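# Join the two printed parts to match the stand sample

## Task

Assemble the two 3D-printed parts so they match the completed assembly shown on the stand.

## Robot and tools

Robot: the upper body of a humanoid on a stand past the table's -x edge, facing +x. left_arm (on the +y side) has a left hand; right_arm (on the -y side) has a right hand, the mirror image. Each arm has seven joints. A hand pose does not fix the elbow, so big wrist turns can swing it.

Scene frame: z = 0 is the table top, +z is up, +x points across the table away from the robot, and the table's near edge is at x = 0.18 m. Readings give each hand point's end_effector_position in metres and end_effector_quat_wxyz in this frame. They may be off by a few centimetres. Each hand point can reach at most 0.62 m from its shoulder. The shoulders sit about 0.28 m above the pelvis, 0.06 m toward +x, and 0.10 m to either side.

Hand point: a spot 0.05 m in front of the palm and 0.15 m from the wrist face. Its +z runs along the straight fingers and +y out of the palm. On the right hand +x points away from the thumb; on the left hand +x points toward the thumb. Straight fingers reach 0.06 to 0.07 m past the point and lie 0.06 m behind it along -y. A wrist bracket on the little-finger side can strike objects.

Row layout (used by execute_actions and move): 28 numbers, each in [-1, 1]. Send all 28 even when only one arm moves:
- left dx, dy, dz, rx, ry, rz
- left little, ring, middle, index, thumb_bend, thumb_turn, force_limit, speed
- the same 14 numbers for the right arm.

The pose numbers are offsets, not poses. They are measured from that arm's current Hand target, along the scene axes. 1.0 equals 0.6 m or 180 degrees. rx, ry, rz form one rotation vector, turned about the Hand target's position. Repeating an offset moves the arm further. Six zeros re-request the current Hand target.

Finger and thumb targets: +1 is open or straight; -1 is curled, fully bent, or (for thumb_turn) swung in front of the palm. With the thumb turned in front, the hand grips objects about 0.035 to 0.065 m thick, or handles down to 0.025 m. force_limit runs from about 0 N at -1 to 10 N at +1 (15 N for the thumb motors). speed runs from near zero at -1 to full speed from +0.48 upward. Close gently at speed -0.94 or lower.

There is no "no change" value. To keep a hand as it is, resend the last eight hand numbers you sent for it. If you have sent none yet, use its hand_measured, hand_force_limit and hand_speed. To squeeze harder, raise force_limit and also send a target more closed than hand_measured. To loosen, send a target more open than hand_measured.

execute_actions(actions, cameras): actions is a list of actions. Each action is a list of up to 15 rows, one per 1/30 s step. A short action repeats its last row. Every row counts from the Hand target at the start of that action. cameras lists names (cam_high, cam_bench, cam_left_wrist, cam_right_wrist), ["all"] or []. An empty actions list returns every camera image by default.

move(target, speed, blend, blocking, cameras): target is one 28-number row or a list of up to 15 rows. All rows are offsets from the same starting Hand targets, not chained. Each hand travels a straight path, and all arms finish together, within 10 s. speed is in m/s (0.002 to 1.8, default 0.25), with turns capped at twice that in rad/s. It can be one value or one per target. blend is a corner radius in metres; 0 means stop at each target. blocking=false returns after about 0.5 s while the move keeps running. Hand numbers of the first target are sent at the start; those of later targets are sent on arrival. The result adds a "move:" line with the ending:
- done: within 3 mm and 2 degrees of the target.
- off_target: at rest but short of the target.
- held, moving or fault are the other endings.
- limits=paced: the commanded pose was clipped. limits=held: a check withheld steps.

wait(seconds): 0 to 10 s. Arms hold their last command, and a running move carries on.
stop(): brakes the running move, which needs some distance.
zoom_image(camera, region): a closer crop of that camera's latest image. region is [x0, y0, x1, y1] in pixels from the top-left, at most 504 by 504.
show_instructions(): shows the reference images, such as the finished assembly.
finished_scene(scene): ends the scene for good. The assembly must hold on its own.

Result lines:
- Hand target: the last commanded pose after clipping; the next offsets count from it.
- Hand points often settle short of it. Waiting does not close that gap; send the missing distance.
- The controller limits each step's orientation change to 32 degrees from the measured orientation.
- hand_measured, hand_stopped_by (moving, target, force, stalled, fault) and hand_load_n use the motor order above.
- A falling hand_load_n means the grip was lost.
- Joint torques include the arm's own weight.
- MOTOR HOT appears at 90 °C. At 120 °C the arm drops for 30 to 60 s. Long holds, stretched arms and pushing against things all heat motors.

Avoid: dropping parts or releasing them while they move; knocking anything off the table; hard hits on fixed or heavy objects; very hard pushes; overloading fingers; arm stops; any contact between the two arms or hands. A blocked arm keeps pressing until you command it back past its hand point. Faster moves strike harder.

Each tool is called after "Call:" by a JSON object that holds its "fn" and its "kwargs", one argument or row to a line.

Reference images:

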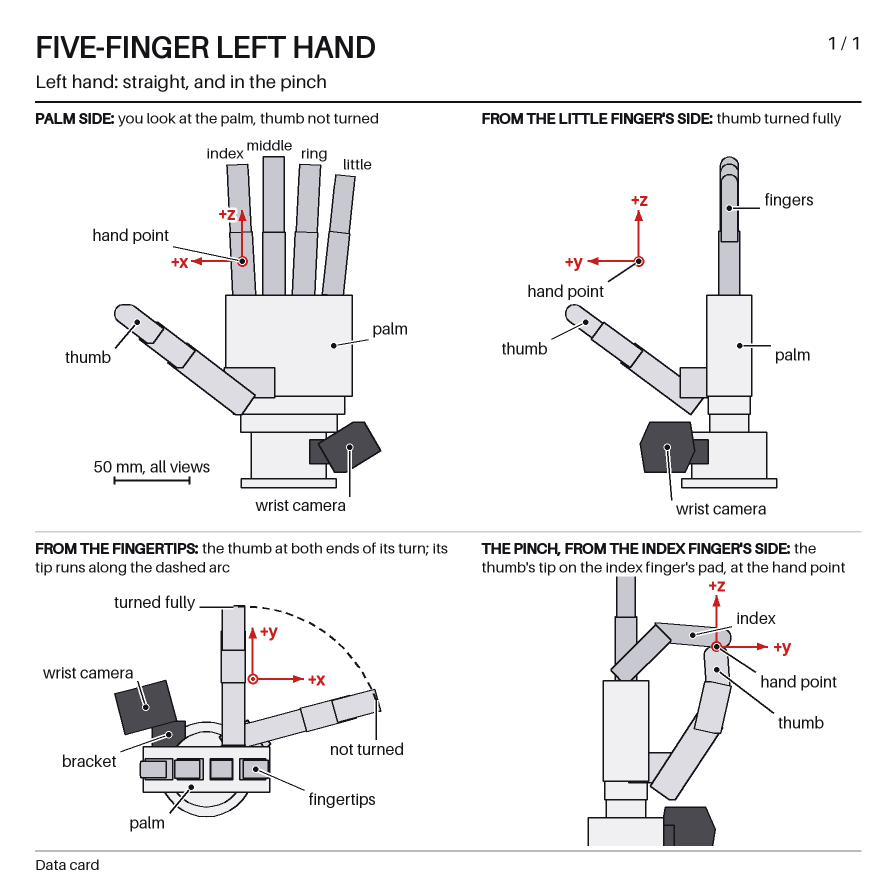

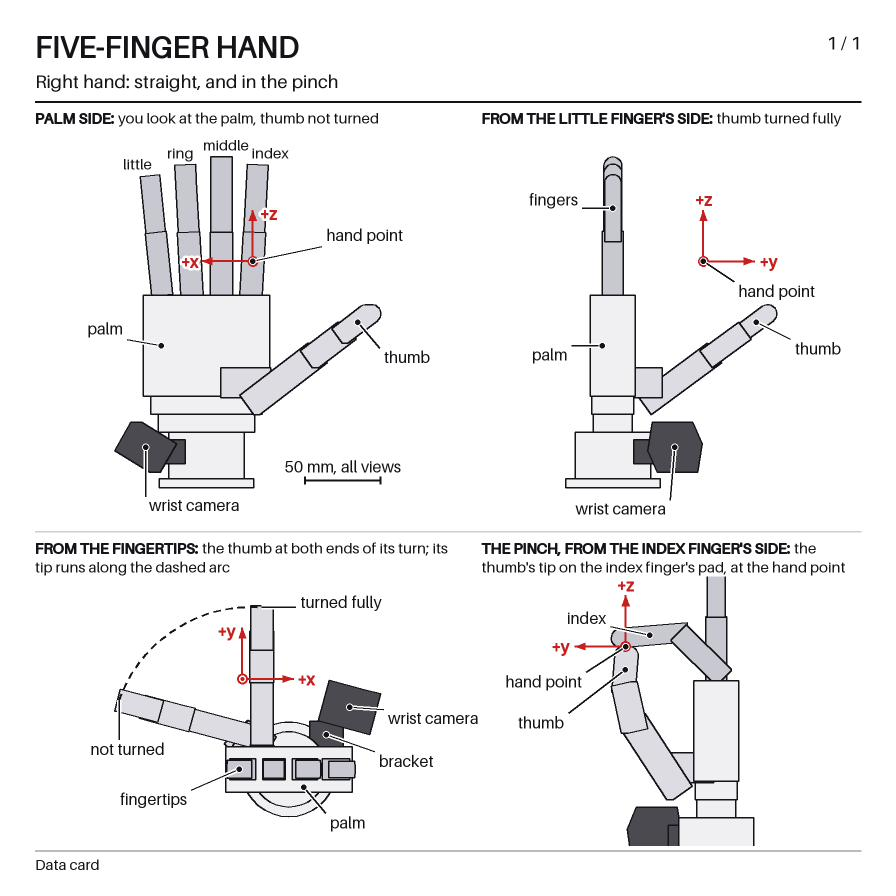

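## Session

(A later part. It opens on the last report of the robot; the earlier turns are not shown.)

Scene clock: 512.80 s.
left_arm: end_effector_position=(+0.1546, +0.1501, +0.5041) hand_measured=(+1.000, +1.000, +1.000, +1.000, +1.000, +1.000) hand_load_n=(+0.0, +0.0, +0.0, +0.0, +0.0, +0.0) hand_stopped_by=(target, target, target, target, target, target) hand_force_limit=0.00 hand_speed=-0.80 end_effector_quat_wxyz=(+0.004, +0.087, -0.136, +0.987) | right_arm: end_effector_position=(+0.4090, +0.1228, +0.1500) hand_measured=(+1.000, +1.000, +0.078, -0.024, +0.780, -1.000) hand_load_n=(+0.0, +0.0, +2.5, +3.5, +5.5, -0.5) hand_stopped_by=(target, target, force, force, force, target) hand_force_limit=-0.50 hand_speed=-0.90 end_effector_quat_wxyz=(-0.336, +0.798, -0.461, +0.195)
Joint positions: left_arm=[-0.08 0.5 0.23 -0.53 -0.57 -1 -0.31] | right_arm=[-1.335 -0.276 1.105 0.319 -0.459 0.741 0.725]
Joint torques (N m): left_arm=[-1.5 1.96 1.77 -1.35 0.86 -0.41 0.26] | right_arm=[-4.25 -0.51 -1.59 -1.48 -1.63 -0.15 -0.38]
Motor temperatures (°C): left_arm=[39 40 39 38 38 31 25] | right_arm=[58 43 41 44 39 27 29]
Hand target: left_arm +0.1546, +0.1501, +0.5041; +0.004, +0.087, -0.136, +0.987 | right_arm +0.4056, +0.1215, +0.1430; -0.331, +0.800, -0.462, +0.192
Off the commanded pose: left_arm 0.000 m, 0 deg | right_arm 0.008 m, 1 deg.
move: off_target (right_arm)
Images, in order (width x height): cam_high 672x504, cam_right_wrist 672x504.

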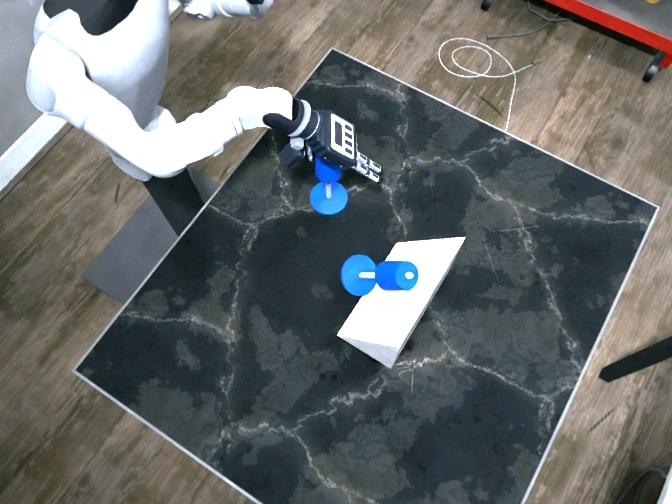

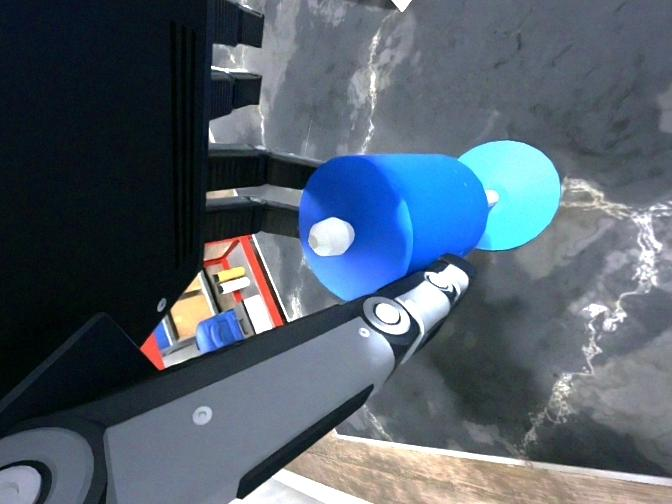

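Call:
{"fn": "move", "kwargs": {
  "target": [0,0,0,0,0,0,1,1,1,1,1,1,0,-0.8,-0.002,0,-0.012,0,0,0,1,1,-0.25,-0.25,0.3,-1,-0.5,-0.9],
  "speed": 0.03,
  "cameras": ["cam_high","cam_right_wrist"]
}}

Call:
{"fn": "zoom_image", "kwargs": {
  "camera": "cam_high",
  "region": [280, 120, 380, 220]
}}

Call:
{"fn": "zoom_image", "kwargs": {
  "camera": "cam_right_wrist",
  "region": [280, 100, 580, 350]
}}

Scene clock: 518.47 s.
left_arm: end_effector_position=(+0.1546, +0.1501, +0.5041) hand_measured=(+1.000, +1.000, +1.000, +1.000, +1.000, +1.000) hand_load_n=(+0.0, +0.0, +0.0, +0.0, +0.0, +0.0) hand_stopped_by=(target, target, target, target, target, target) hand_force_limit=0.00 hand_speed=-0.80 end_effector_quat_wxyz=(+0.004, +0.087, -0.136, +0.987) | right_arm: end_effector_position=(+0.4079, +0.1228, +0.1427) hand_measured=(+1.000, +1.000, +0.078, -0.024, +0.780, -1.000) hand_load_n=(+0.0, +0.0, +2.5, +3.5, +5.0, -0.5) hand_stopped_by=(target, target, force, force, force, target) hand_force_limit=-0.50 hand_speed=-0.90 end_effector_quat_wxyz=(-0.336, +0.798, -0.461, +0.195)
Joint positions: left_arm=[-0.08 0.5 0.23 -0.53 -0.57 -1 -0.31] | right_arm=[-1.318 -0.266 1.111 0.335 -0.459 0.733 0.701]
Joint torques (N m): left_arm=[-1.46 2.03 1.77 -1.36 0.9 -0.42 0.27] | right_arm=[-4.21 -0.37 -1.53 -1.6 -1.59 -0.15 -0.37]
Motor temperatures (°C): left_arm=[39 40 39 38 38 31 25] | right_arm=[58 43 41 44 39 27 29]
Hand target: left_arm +0.1546, +0.1501, +0.5041; +0.004, +0.087, -0.136, +0.987 | right_arm +0.4044, +0.1215, +0.1358; -0.331, +0.800, -0.462, +0.192
Off the commanded pose: left_arm 0.000 m, 0 deg | right_arm 0.008 m, 1 deg.
move: off_target (right_arm)
Images, in order (width x height): cam_high 672x504, cam_right_wrist 672x504.

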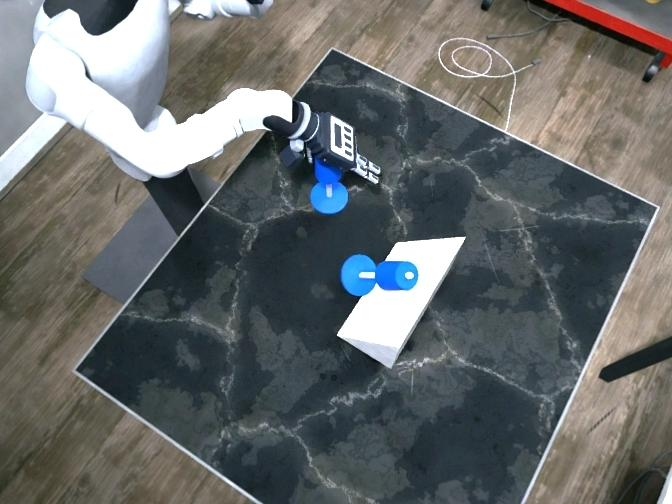

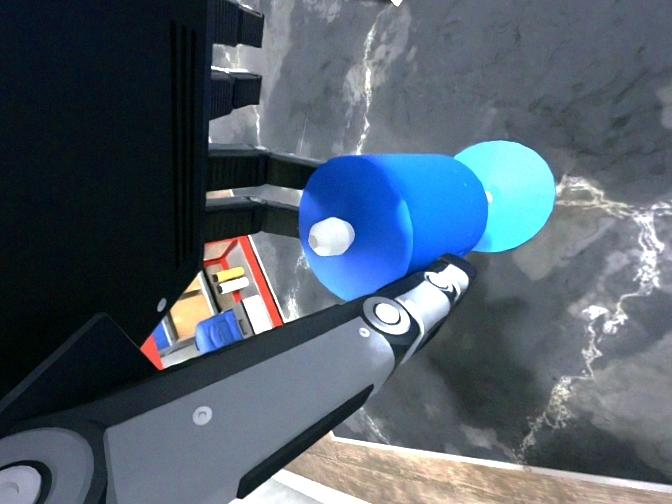

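Scaled by 5.040 from the camera's 672x504 image, which has a finer 960x720 frame.

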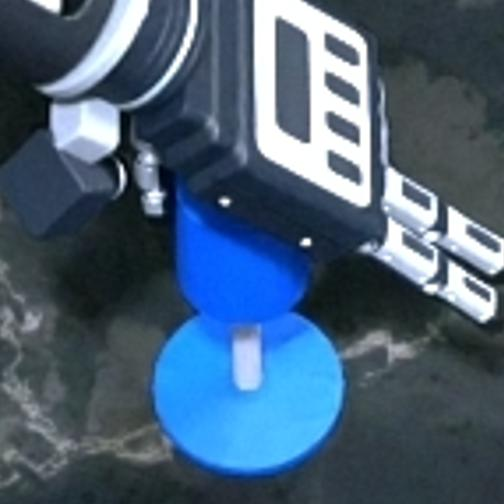

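Scaled by 1.680 from the camera's 672x504 image, which has a finer 960x720 frame.

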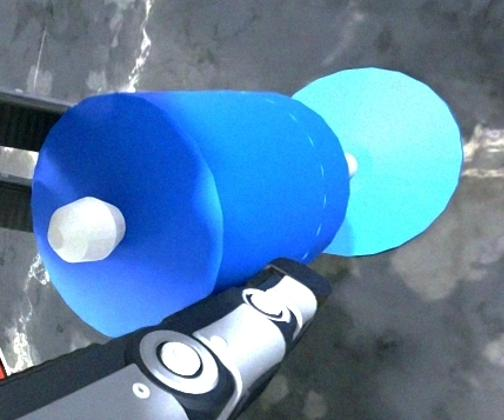

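Call:
{"fn": "execute_actions", "kwargs": {
  "actions": []
}}

Call:
{"fn": "zoom_image", "kwargs": {
  "camera": "cam_high",
  "region": [300, 160, 360, 220]
}}

Call:
{"fn": "zoom_image", "kwargs": {
  "camera": "cam_right_wrist",
  "region": [420, 120, 580, 270]
}}

Scene clock: 528.70 s.
left_arm: end_effector_position=(+0.1546, +0.1501, +0.5041) hand_measured=(+1.000, +1.000, +1.000, +1.000, +1.000, +1.000) hand_load_n=(+0.0, +0.0, +0.0, +0.0, +0.0, +0.0) hand_stopped_by=(target, target, target, target, target, target) hand_force_limit=0.00 hand_speed=-0.80 end_effector_quat_wxyz=(+0.004, +0.087, -0.136, +0.987) | right_arm: end_effector_position=(+0.4079, +0.1228, +0.1427) hand_measured=(+1.000, +1.000, +0.078, -0.024, +0.780, -1.000) hand_load_n=(+0.0, +0.0, +2.5, +3.0, +5.5, +0.0) hand_stopped_by=(target, target, force, force, force, target) hand_force_limit=-0.50 hand_speed=-0.90 end_effector_quat_wxyz=(-0.336, +0.798, -0.461, +0.195)
Joint positions: left_arm=[-0.08 0.5 0.23 -0.53 -0.57 -1 -0.31] | right_arm=[-1.318 -0.266 1.111 0.335 -0.459 0.733 0.701]
Joint velocities: within noise
Joint torques (N m): left_arm=[-1.37 2.03 1.73 -1.45 0.87 -0.43 0.25] | right_arm=[-4.18 -0.46 -1.57 -1.55 -1.65 -0.17 -0.38]
Motor temperatures (°C): left_arm=[39 40 39 38 38 31 25] | right_arm=[58 43 41 44 39 27 29]
Hand target: left_arm +0.1546, +0.1501, +0.5041; +0.004, +0.087, -0.136, +0.987 | right_arm +0.4044, +0.1215, +0.1358; -0.331, +0.800, -0.462, +0.192
Off the commanded pose: left_arm 0.000 m, 0 deg | right_arm 0.008 m, 1 deg.

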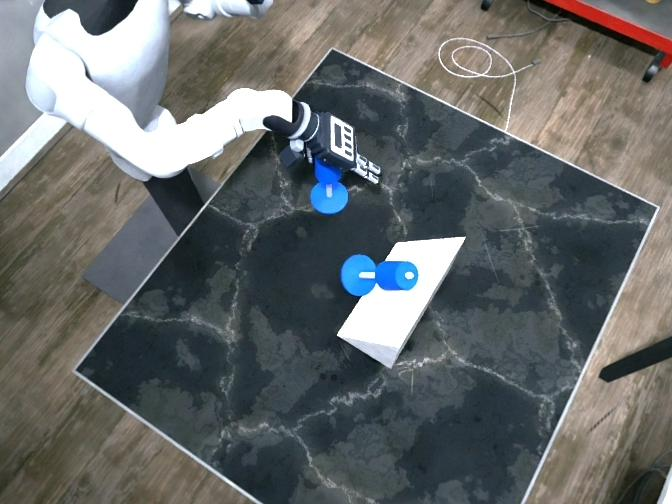

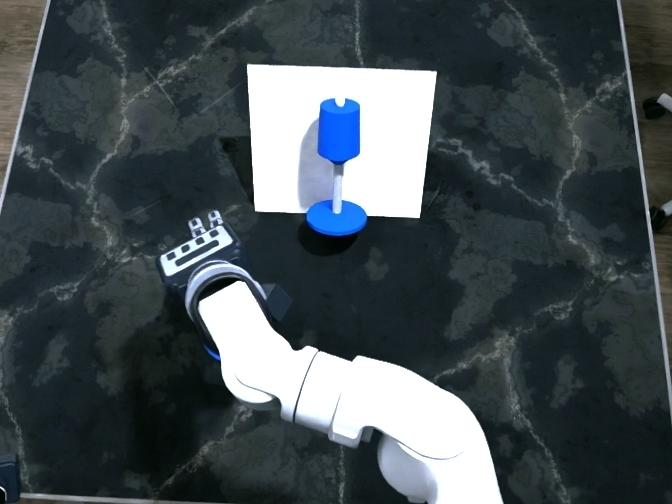

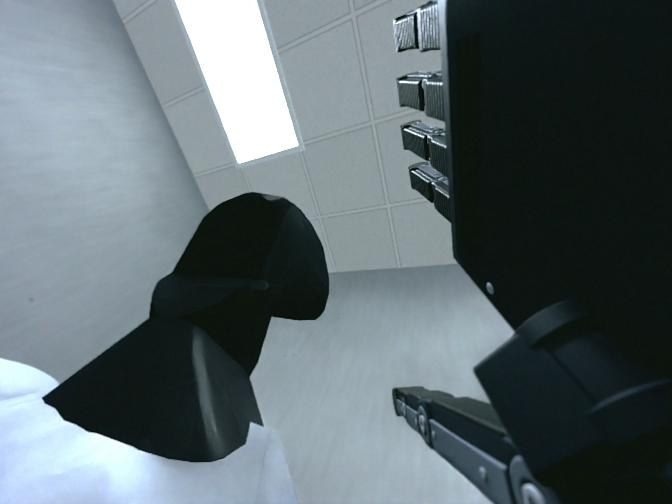

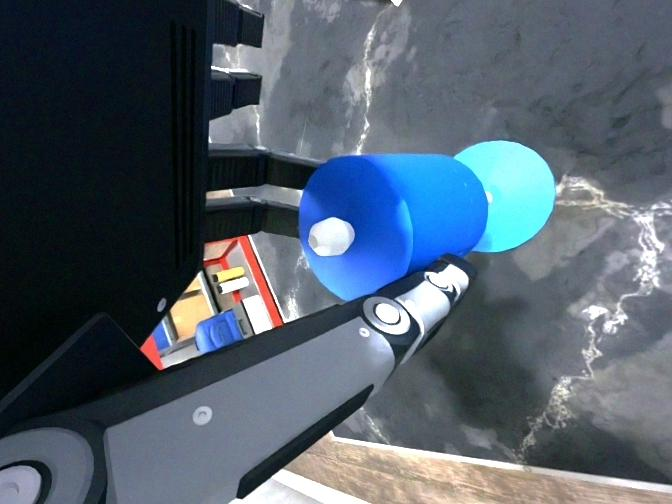

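Scaled by 8.400 from the camera's 672x504 image, which has a finer 960x720 frame.

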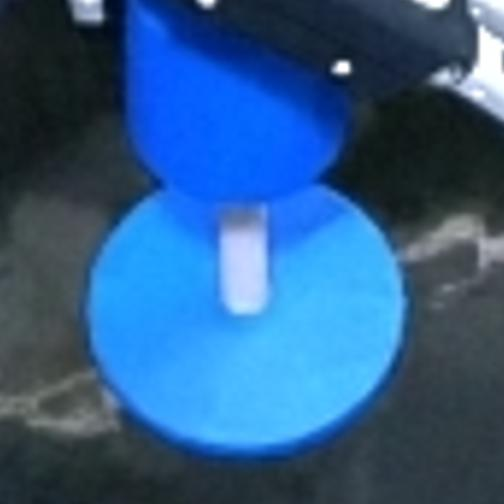

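Scaled by 3.150 from the camera's 672x504 image, which has a finer 960x720 frame.

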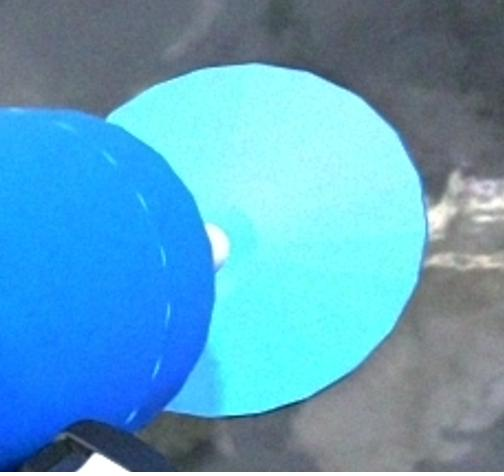

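Call:
{"fn": "move", "kwargs": {
  "target": [0,0,0,0,0,0,1,1,1,1,1,1,0,-0.8,0,0,-0.012,0,0,0,1,1,-0.25,-0.25,0.3,-1,-0.5,-0.9],
  "speed": 0.03,
  "cameras": ["cam_high","cam_right_wrist"]
}}

Call:
{"fn": "zoom_image", "kwargs": {
  "camera": "cam_high",
  "region": [300, 160, 360, 220]
}}

Call:
{"fn": "zoom_image", "kwargs": {
  "camera": "cam_right_wrist",
  "region": [280, 100, 580, 350]
}}

Scene clock: 536.90 s.
left_arm: end_effector_position=(+0.1546, +0.1501, +0.5041) hand_measured=(+1.000, +1.000, +1.000, +1.000, +1.000, +1.000) hand_load_n=(+0.0, +0.0, +0.0, +0.0, +0.0, -0.5) hand_stopped_by=(target, target, target, target, target, target) hand_force_limit=0.00 hand_speed=-0.80 end_effector_quat_wxyz=(+0.004, +0.087, -0.136, +0.987) | right_arm: end_effector_position=(+0.4107, +0.1257, +0.1417) hand_measured=(+1.000, +1.000, +0.078, -0.024, +0.780, -1.000) hand_load_n=(+0.0, +0.0, +2.0, +2.5, +4.5, -0.5) hand_stopped_by=(target, target, force, force, force, target) hand_force_limit=-0.50 hand_speed=-0.90 end_effector_quat_wxyz=(-0.344, +0.796, -0.458, +0.198)
Joint positions: left_arm=[-0.08 0.5 0.23 -0.53 -0.57 -1 -0.31] | right_arm=[-1.315 -0.255 1.111 0.357 -0.459 0.718 0.673]
Joint torques (N m): left_arm=[-1.39 1.92 1.73 -1.36 0.86 -0.4 0.28] | right_arm=[-3.44 -0.35 -1.13 -1.26 -1.51 -0.15 -0.32]
Motor temperatures (°C): left_arm=[39 40 39 38 38 31 25] | right_arm=[58 43 41 44 39 27 29]
Hand target: left_arm +0.1546, +0.1501, +0.5041; +0.004, +0.087, -0.136, +0.987 | right_arm +0.4044, +0.1215, +0.1286; -0.331, +0.800, -0.462, +0.192
Off the commanded pose: left_arm 0.000 m, 0 deg | right_arm 0.015 m, 2 deg.
move: off_target (right_arm)
Images, in order (width x height): cam_high 672x504, cam_right_wrist 672x504.

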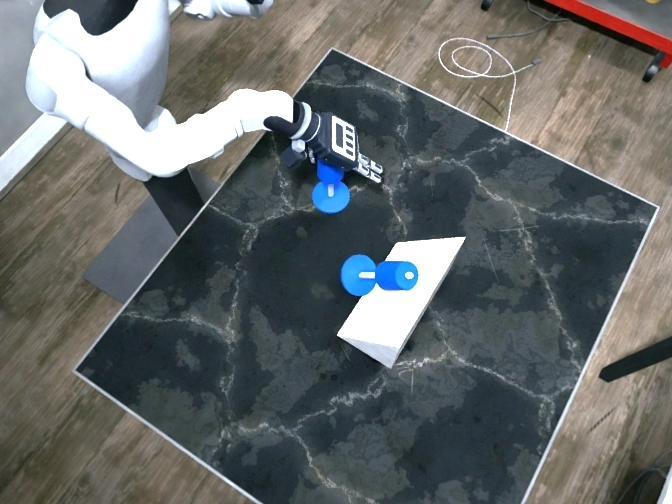

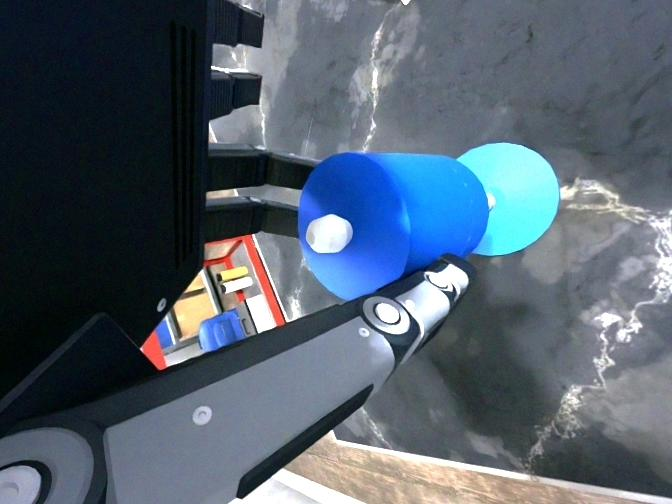

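Scaled by 8.400 from the camera's 672x504 image, which has a finer 960x720 frame.

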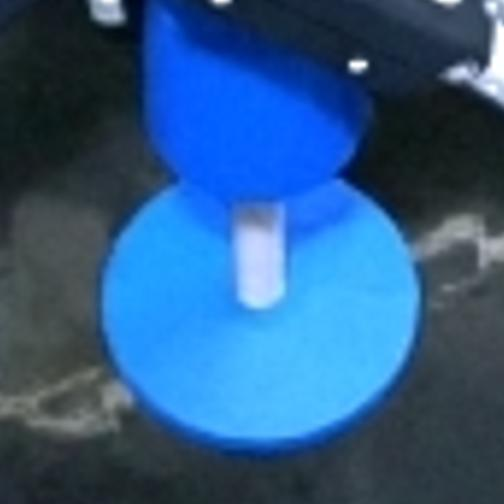

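Scaled by 1.680 from the camera's 672x504 image, which has a finer 960x720 frame.

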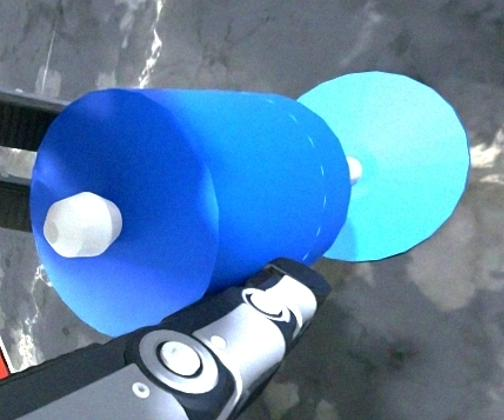

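Call:
{"fn": "move", "kwargs": {
  "target": [
    [0,0,0,0,0,0,1,1,1,1,1,1,0,-0.8,0.0072,0.0005,0,0,0,0,1,1,-0.25,-0.25,0.3,-1,-0.5,-0.9],
    [0,0,0,0,0,0,1,1,1,1,1,1,0,-0.8,0.0022,0.0092,0,0,0,0,1,1,-0.25,-0.25,0.3,-1,-0.5,-0.9],
    [0,0,0,0,0,0,1,1,1,1,1,1,0,-0.8,0.009,0.0073,0,0,0,0,1,1,-0.25,-0.25,0.3,-1,-0.5,-0.9],
    [0,0,0,0,0,0,1,1,1,1,1,1,0,-0.8,0.0003,0.0023,0,0,0,0,1,1,-0.25,-0.25,0.3,-1,-0.5,-0.9],
    [0,0,0,0,0,0,1,1,1,1,1,1,0,-0.8,0.0047,0.0048,0,0,0,0,1,1,-0.25,-0.25,0.3,-1,-0.5,-0.9]
  ],
  "speed": 0.03,
  "blend": 0.002,
  "cameras": ["cam_high","cam_right_wrist"]
}}

Call:
{"fn": "zoom_image", "kwargs": {
  "camera": "cam_high",
  "region": [300, 160, 360, 220]
}}

Call:
{"fn": "zoom_image", "kwargs": {
  "camera": "cam_right_wrist",
  "region": [280, 100, 580, 350]
}}

Scene clock: 560.87 s.
left_arm: end_effector_position=(+0.1546, +0.1501, +0.5041) hand_measured=(+1.000, +1.000, +1.000, +1.000, +1.000, +1.000) hand_load_n=(+0.0, +0.0, +0.0, +0.0, +0.0, +0.0) hand_stopped_by=(target, target, target, target, target, target) hand_force_limit=0.00 hand_speed=-0.80 end_effector_quat_wxyz=(+0.004, +0.087, -0.136, +0.987) | right_arm: end_effector_position=(+0.4098, +0.1276, +0.1353) hand_measured=(+1.000, +1.000, +0.078, -0.024, +0.780, -1.000) hand_load_n=(+0.0, +0.0, +3.5, +0.5, +4.5, +0.5) hand_stopped_by=(target, target, force, force, force, target) hand_force_limit=-0.50 hand_speed=-0.90 end_effector_quat_wxyz=(-0.339, +0.798, -0.458, +0.195)
Joint positions: left_arm=[-0.08 0.5 0.23 -0.53 -0.57 -1 -0.31] | right_arm=[-1.312 -0.229 1.111 0.406 -0.459 0.693 0.664]
Joint torques (N m): left_arm=[-1.33 1.98 1.78 -1.42 0.96 -0.4 0.24] | right_arm=[-4.37 -0.71 -1.68 -1.16 -1.42 -0.17 -0.24]
Motor temperatures (°C): left_arm=[39 40 39 38 38 31 25] | right_arm=[56 43 40 44 39 27 29]
Hand target: left_arm +0.1546, +0.1501, +0.5041; +0.004, +0.087, -0.136, +0.987 | right_arm +0.4072, +0.1244, +0.1286; -0.331, +0.800, -0.462, +0.192
Off the commanded pose: left_arm 0.000 m, 0 deg | right_arm 0.008 m, 1 deg.
move: off_target (right_arm); blend cut to 0.0015 m at target 4
Images, in order (width x height): cam_high 672x504, cam_right_wrist 672x504.

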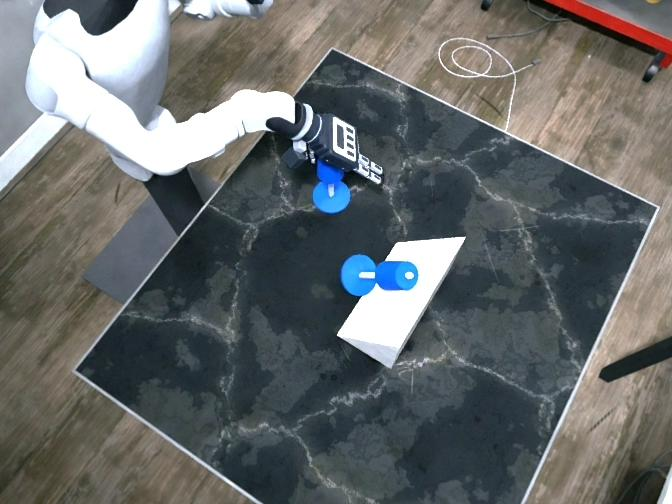

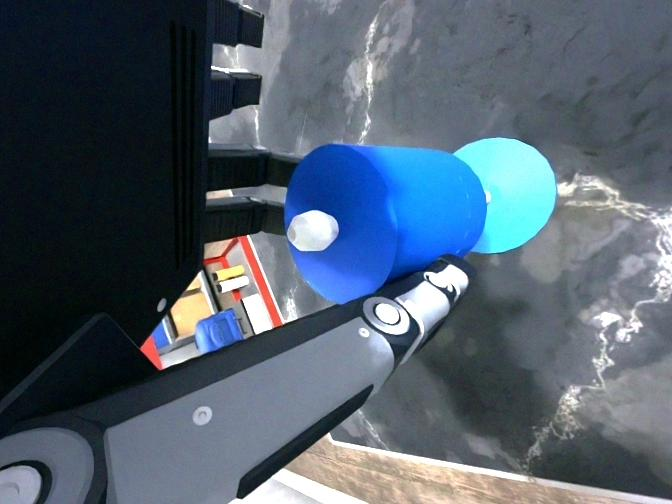

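Scaled by 8.400 from the camera's 672x504 image, which has a finer 960x720 frame.

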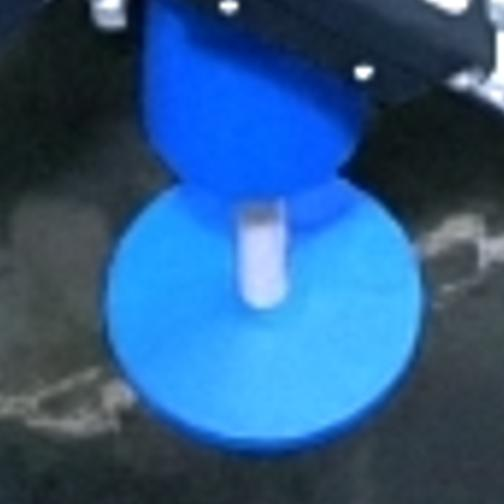

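Scaled by 1.680 from the camera's 672x504 image, which has a finer 960x720 frame.

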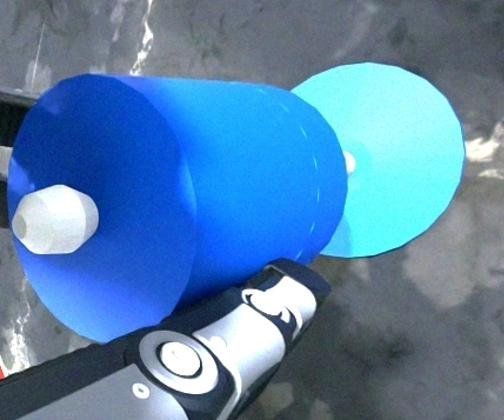

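Call:
{"fn": "move", "kwargs": {
  "target": [0,0,0,0,0,0,1,1,1,1,1,1,0,-0.8,0,0,0,0,0,0,1,1,0.35,0.35,1,-1,-0.5,-0.7],
  "speed": 0.03,
  "cameras": ["cam_high","cam_bench","cam_right_wrist"]
}}

Call:
{"fn": "zoom_image", "kwargs": {
  "camera": "cam_high",
  "region": [300, 160, 360, 220]
}}

Call:
{"fn": "zoom_image", "kwargs": {
  "camera": "cam_right_wrist",
  "region": [200, 60, 600, 360]
}}

Scene clock: 578.07 s.
left_arm: end_effector_position=(+0.1546, +0.1501, +0.5041) hand_measured=(+1.000, +1.000, +1.000, +1.000, +1.000, +1.000) hand_load_n=(+0.0, +0.0, +0.0, +0.0, +0.0, +0.0) hand_stopped_by=(target, target, target, target, target, target) hand_force_limit=0.00 hand_speed=-0.80 end_effector_quat_wxyz=(+0.004, +0.087, -0.136, +0.987) | right_arm: end_effector_position=(+0.4102, +0.1270, +0.1349) hand_measured=(+1.000, +1.000, +0.350, +0.350, +1.000, -1.000) hand_load_n=(+0.0, +0.0, +0.0, -0.5, +0.0, +0.0) hand_stopped_by=(target, target, target, target, target, target) hand_force_limit=-0.50 hand_speed=-0.70 end_effector_quat_wxyz=(-0.338, +0.798, -0.459, +0.196)
Joint positions: left_arm=[-0.08 0.5 0.23 -0.53 -0.57 -1 -0.31] | right_arm=[-1.312 -0.229 1.111 0.409 -0.459 0.692 0.664]
Joint torques (N m): left_arm=[-1.39 2.09 1.81 -1.35 0.77 -0.41 0.28] | right_arm=[-4.42 -0.64 -1.71 -1.48 -1.4 -0.14 -0.23]
Motor temperatures (°C): left_arm=[39 41 39 38 38 31 25] | right_arm=[57 43 41 44 39 27 29]
Hand target: left_arm +0.1546, +0.1501, +0.5041; +0.004, +0.087, -0.136, +0.987 | right_arm +0.4072, +0.1244, +0.1286; -0.331, +0.800, -0.462, +0.192
Off the commanded pose: left_arm 0.000 m, 0 deg | right_arm 0.007 m, 1 deg.
move: off_target (right_arm)
Images, in order (width x height): cam_high 672x504, cam_bench 672x504, cam_right_wrist 672x504.

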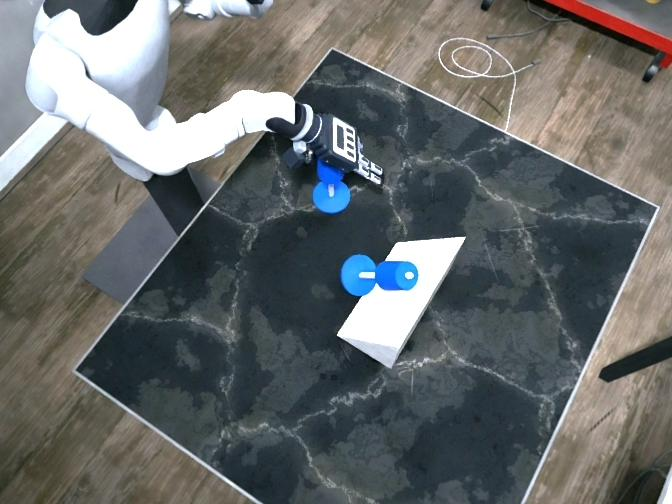

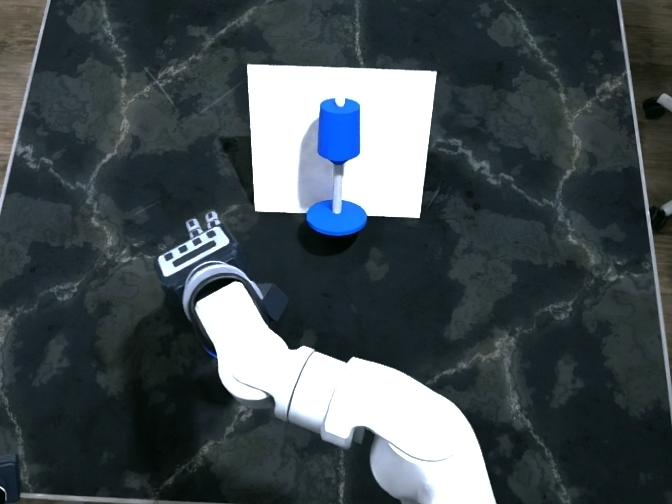

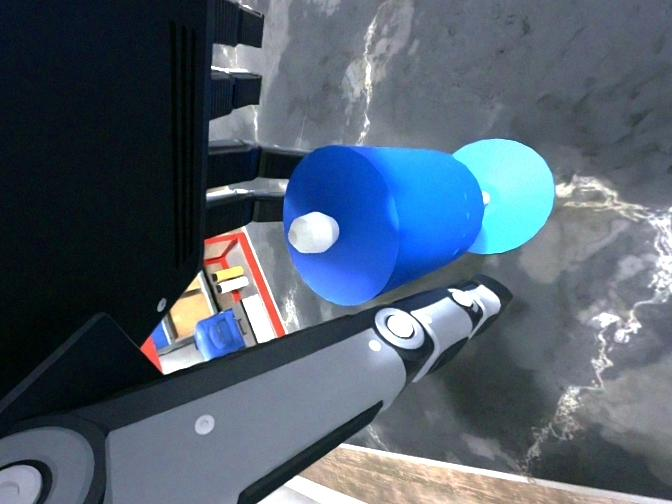

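Scaled by 8.400 from the camera's 672x504 image, which has a finer 960x720 frame.

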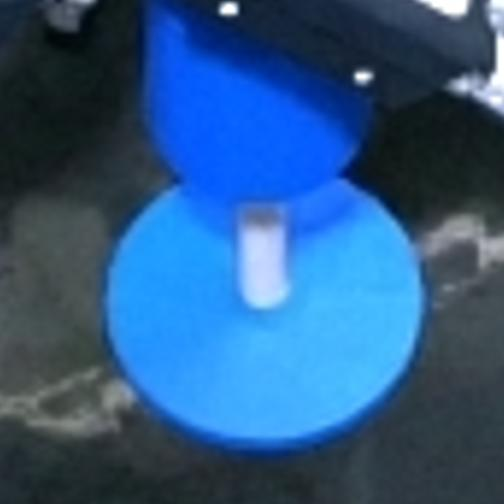

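Scaled by 1.260 from the camera's 672x504 image, which has a finer 960x720 frame.

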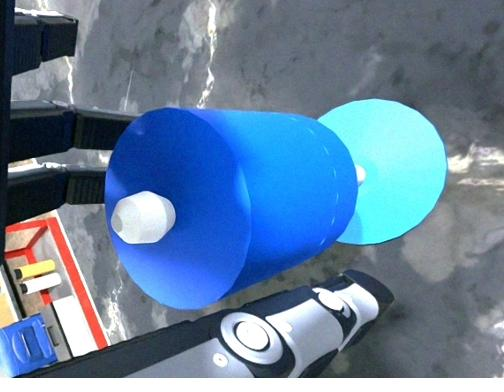

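Call:
{"fn": "move", "kwargs": {
  "target": [
    [0,0,0,0,0,0,1,1,1,1,1,1,0,-0.8,0,0,0.2,0,0,0,1,1,0.35,0.35,1,-1,-0.5,-0.7],
    [0,0,0,0,0,0,1,1,1,1,1,1,0,-0.8,-0.08,-0.35,0.25,0,0,-0.08,1,1,0.35,0.35,1,-1,-0.5,-0.7]
  ],
  "speed": [0.1,0.25],
  "blend": 0.02,
  "cameras": ["cam_high","cam_bench","cam_right_wrist"]
}}

Call:
{"fn": "zoom_image", "kwargs": {
  "camera": "cam_high",
  "region": [270, 110, 440, 310]
}}

Call:
{"fn": "zoom_image", "kwargs": {
  "camera": "cam_bench",
  "region": [170, 60, 400, 380]
}}

Scene clock: 585.10 s.
left_arm: end_effector_position=(+0.1546, +0.1501, +0.5041) hand_measured=(+1.000, +1.000, +1.000, +1.000, +1.000, +1.000) hand_load_n=(+0.0, +0.0, +0.0, +0.0, +0.0, -0.5) hand_stopped_by=(target, target, target, target, target, target) hand_force_limit=0.00 hand_speed=-0.80 end_effector_quat_wxyz=(+0.004, +0.087, -0.136, +0.987) | right_arm: end_effector_position=(+0.3586, -0.0824, +0.2787) hand_measured=(+1.000, +1.000, +0.350, +0.350, +1.000, -1.000) hand_load_n=(+0.0, -0.5, +0.0, +0.0, +0.0, +0.0) hand_stopped_by=(target, target, target, target, target, target) hand_force_limit=-0.50 hand_speed=-0.70 end_effector_quat_wxyz=(-0.306, +0.739, -0.554, +0.231)
Joint positions: left_arm=[-0.08 0.5 0.23 -0.53 -0.57 -1 -0.31] | right_arm=[-1.023 -1.374 0.508 -0.734 -0.173 0.94 1.118]
Joint torques (N m): left_arm=[-1.33 1.98 1.8 -1.34 0.79 -0.42 0.25] | right_arm=[-2.36 -4.84 -3.27 0.4 -1.37 -0.15 -0.33]
Motor temperatures (°C): left_arm=[39 41 39 38 38 31 25] | right_arm=[57 43 41 44 39 27 29]
Hand target: left_arm +0.1546, +0.1501, +0.5041; +0.004, +0.087, -0.136, +0.987 | right_arm +0.3592, -0.0856, +0.2786; -0.304, +0.736, -0.559, +0.232
Off the commanded pose: left_arm 0.000 m, 0 deg | right_arm 0.003 m, 1 deg.
move: done
Images, in order (width x height): cam_high 672x504, cam_bench 672x504, cam_right_wrist 672x504.

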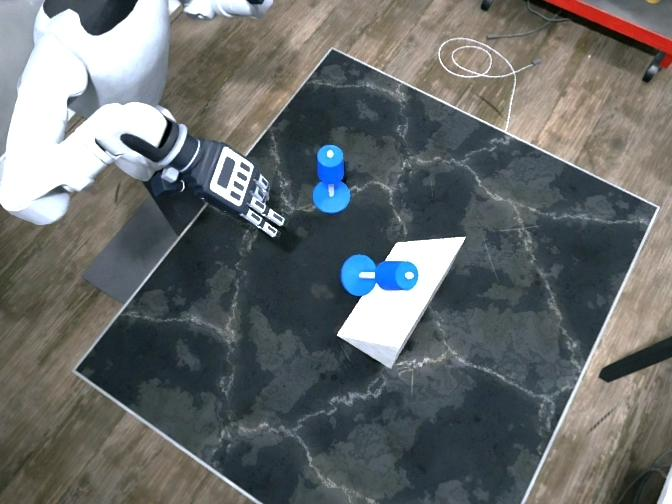

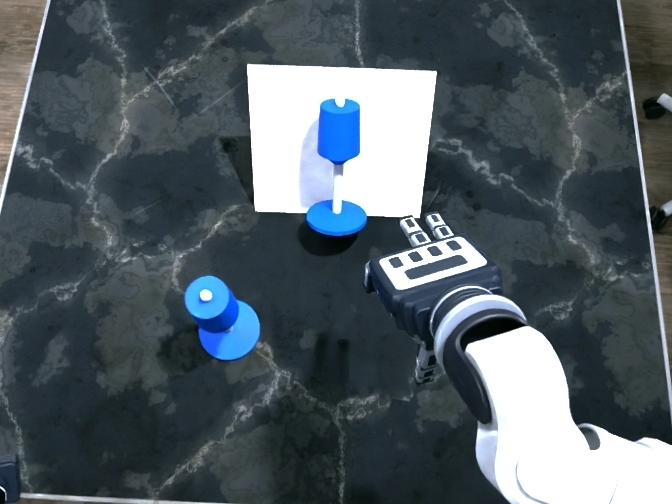

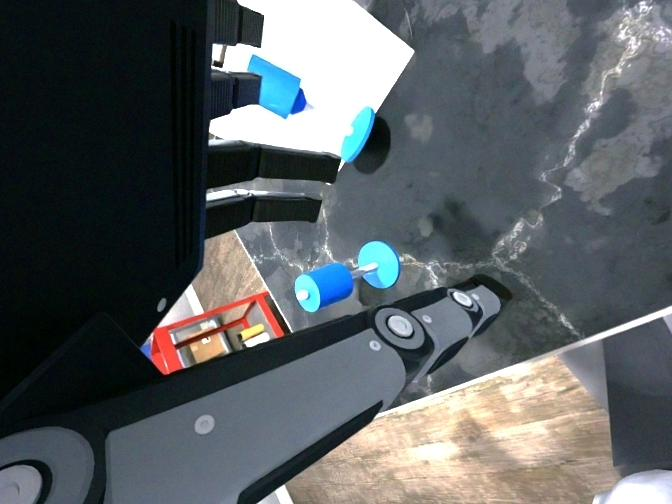

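Scaled by 2.520 from the camera's 672x504 image, which has a finer 960x720 frame.

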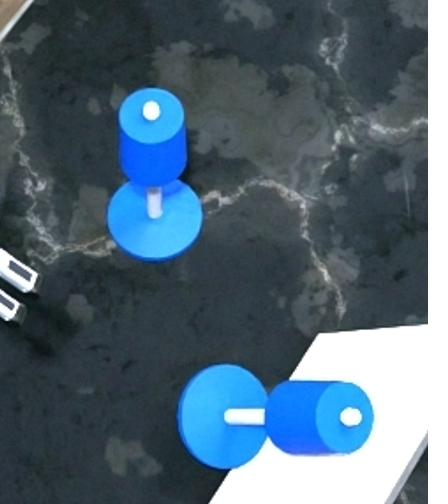

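Scaled by 1.575 from the camera's 672x504 image, which has a finer 960x720 frame.

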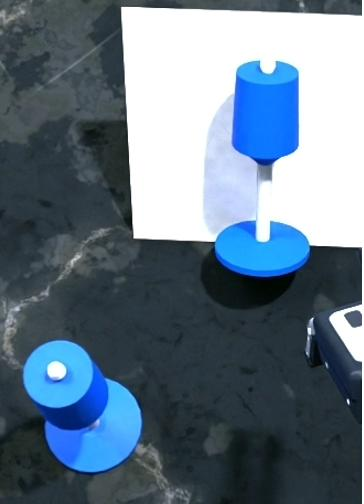

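Call:
{"fn": "zoom_image", "kwargs": {
  "camera": "cam_right_wrist",
  "region": [230, 30, 430, 330]
}}

Call:
{"fn": "zoom_image", "kwargs": {
  "camera": "cam_high",
  "region": [305, 135, 365, 215]
}}

Call:
{"fn": "zoom_image", "kwargs": {
  "camera": "cam_bench",
  "region": [170, 260, 280, 370]
}}

Call:
{"fn": "zoom_image", "kwargs": {
  "camera": "cam_bench",
  "region": [290, 80, 390, 250]
}}

Scaled by 1.680 from the camera's 672x504 image, which has a finer 960x720 frame.

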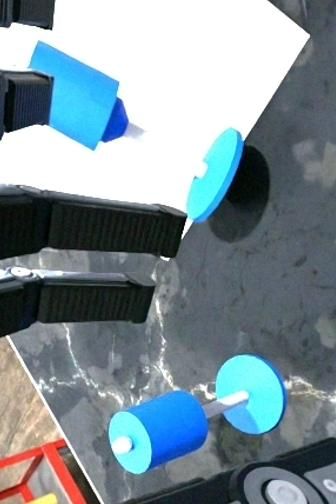

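Scaled by 6.300 from the camera's 672x504 image, which has a finer 960x720 frame.

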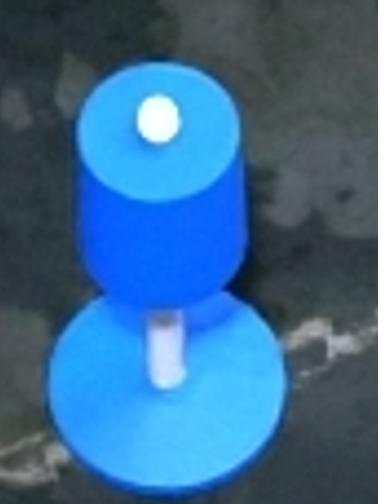

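Scaled by 4.582 from the camera's 672x504 image, which has a finer 960x720 frame.

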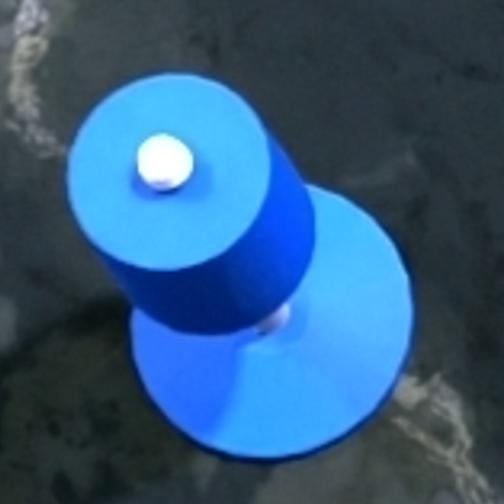

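Scaled by 2.965 from the camera's 672x504 image, which has a finer 960x720 frame.

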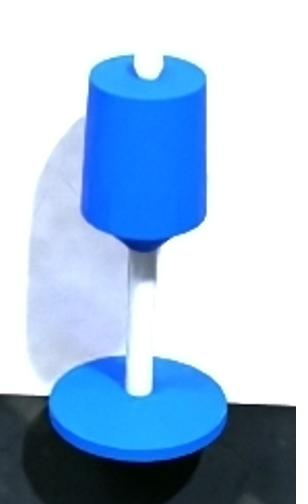

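Call:
{"fn": "finished_scene", "kwargs": {

}}

The scene is finished: the task was done.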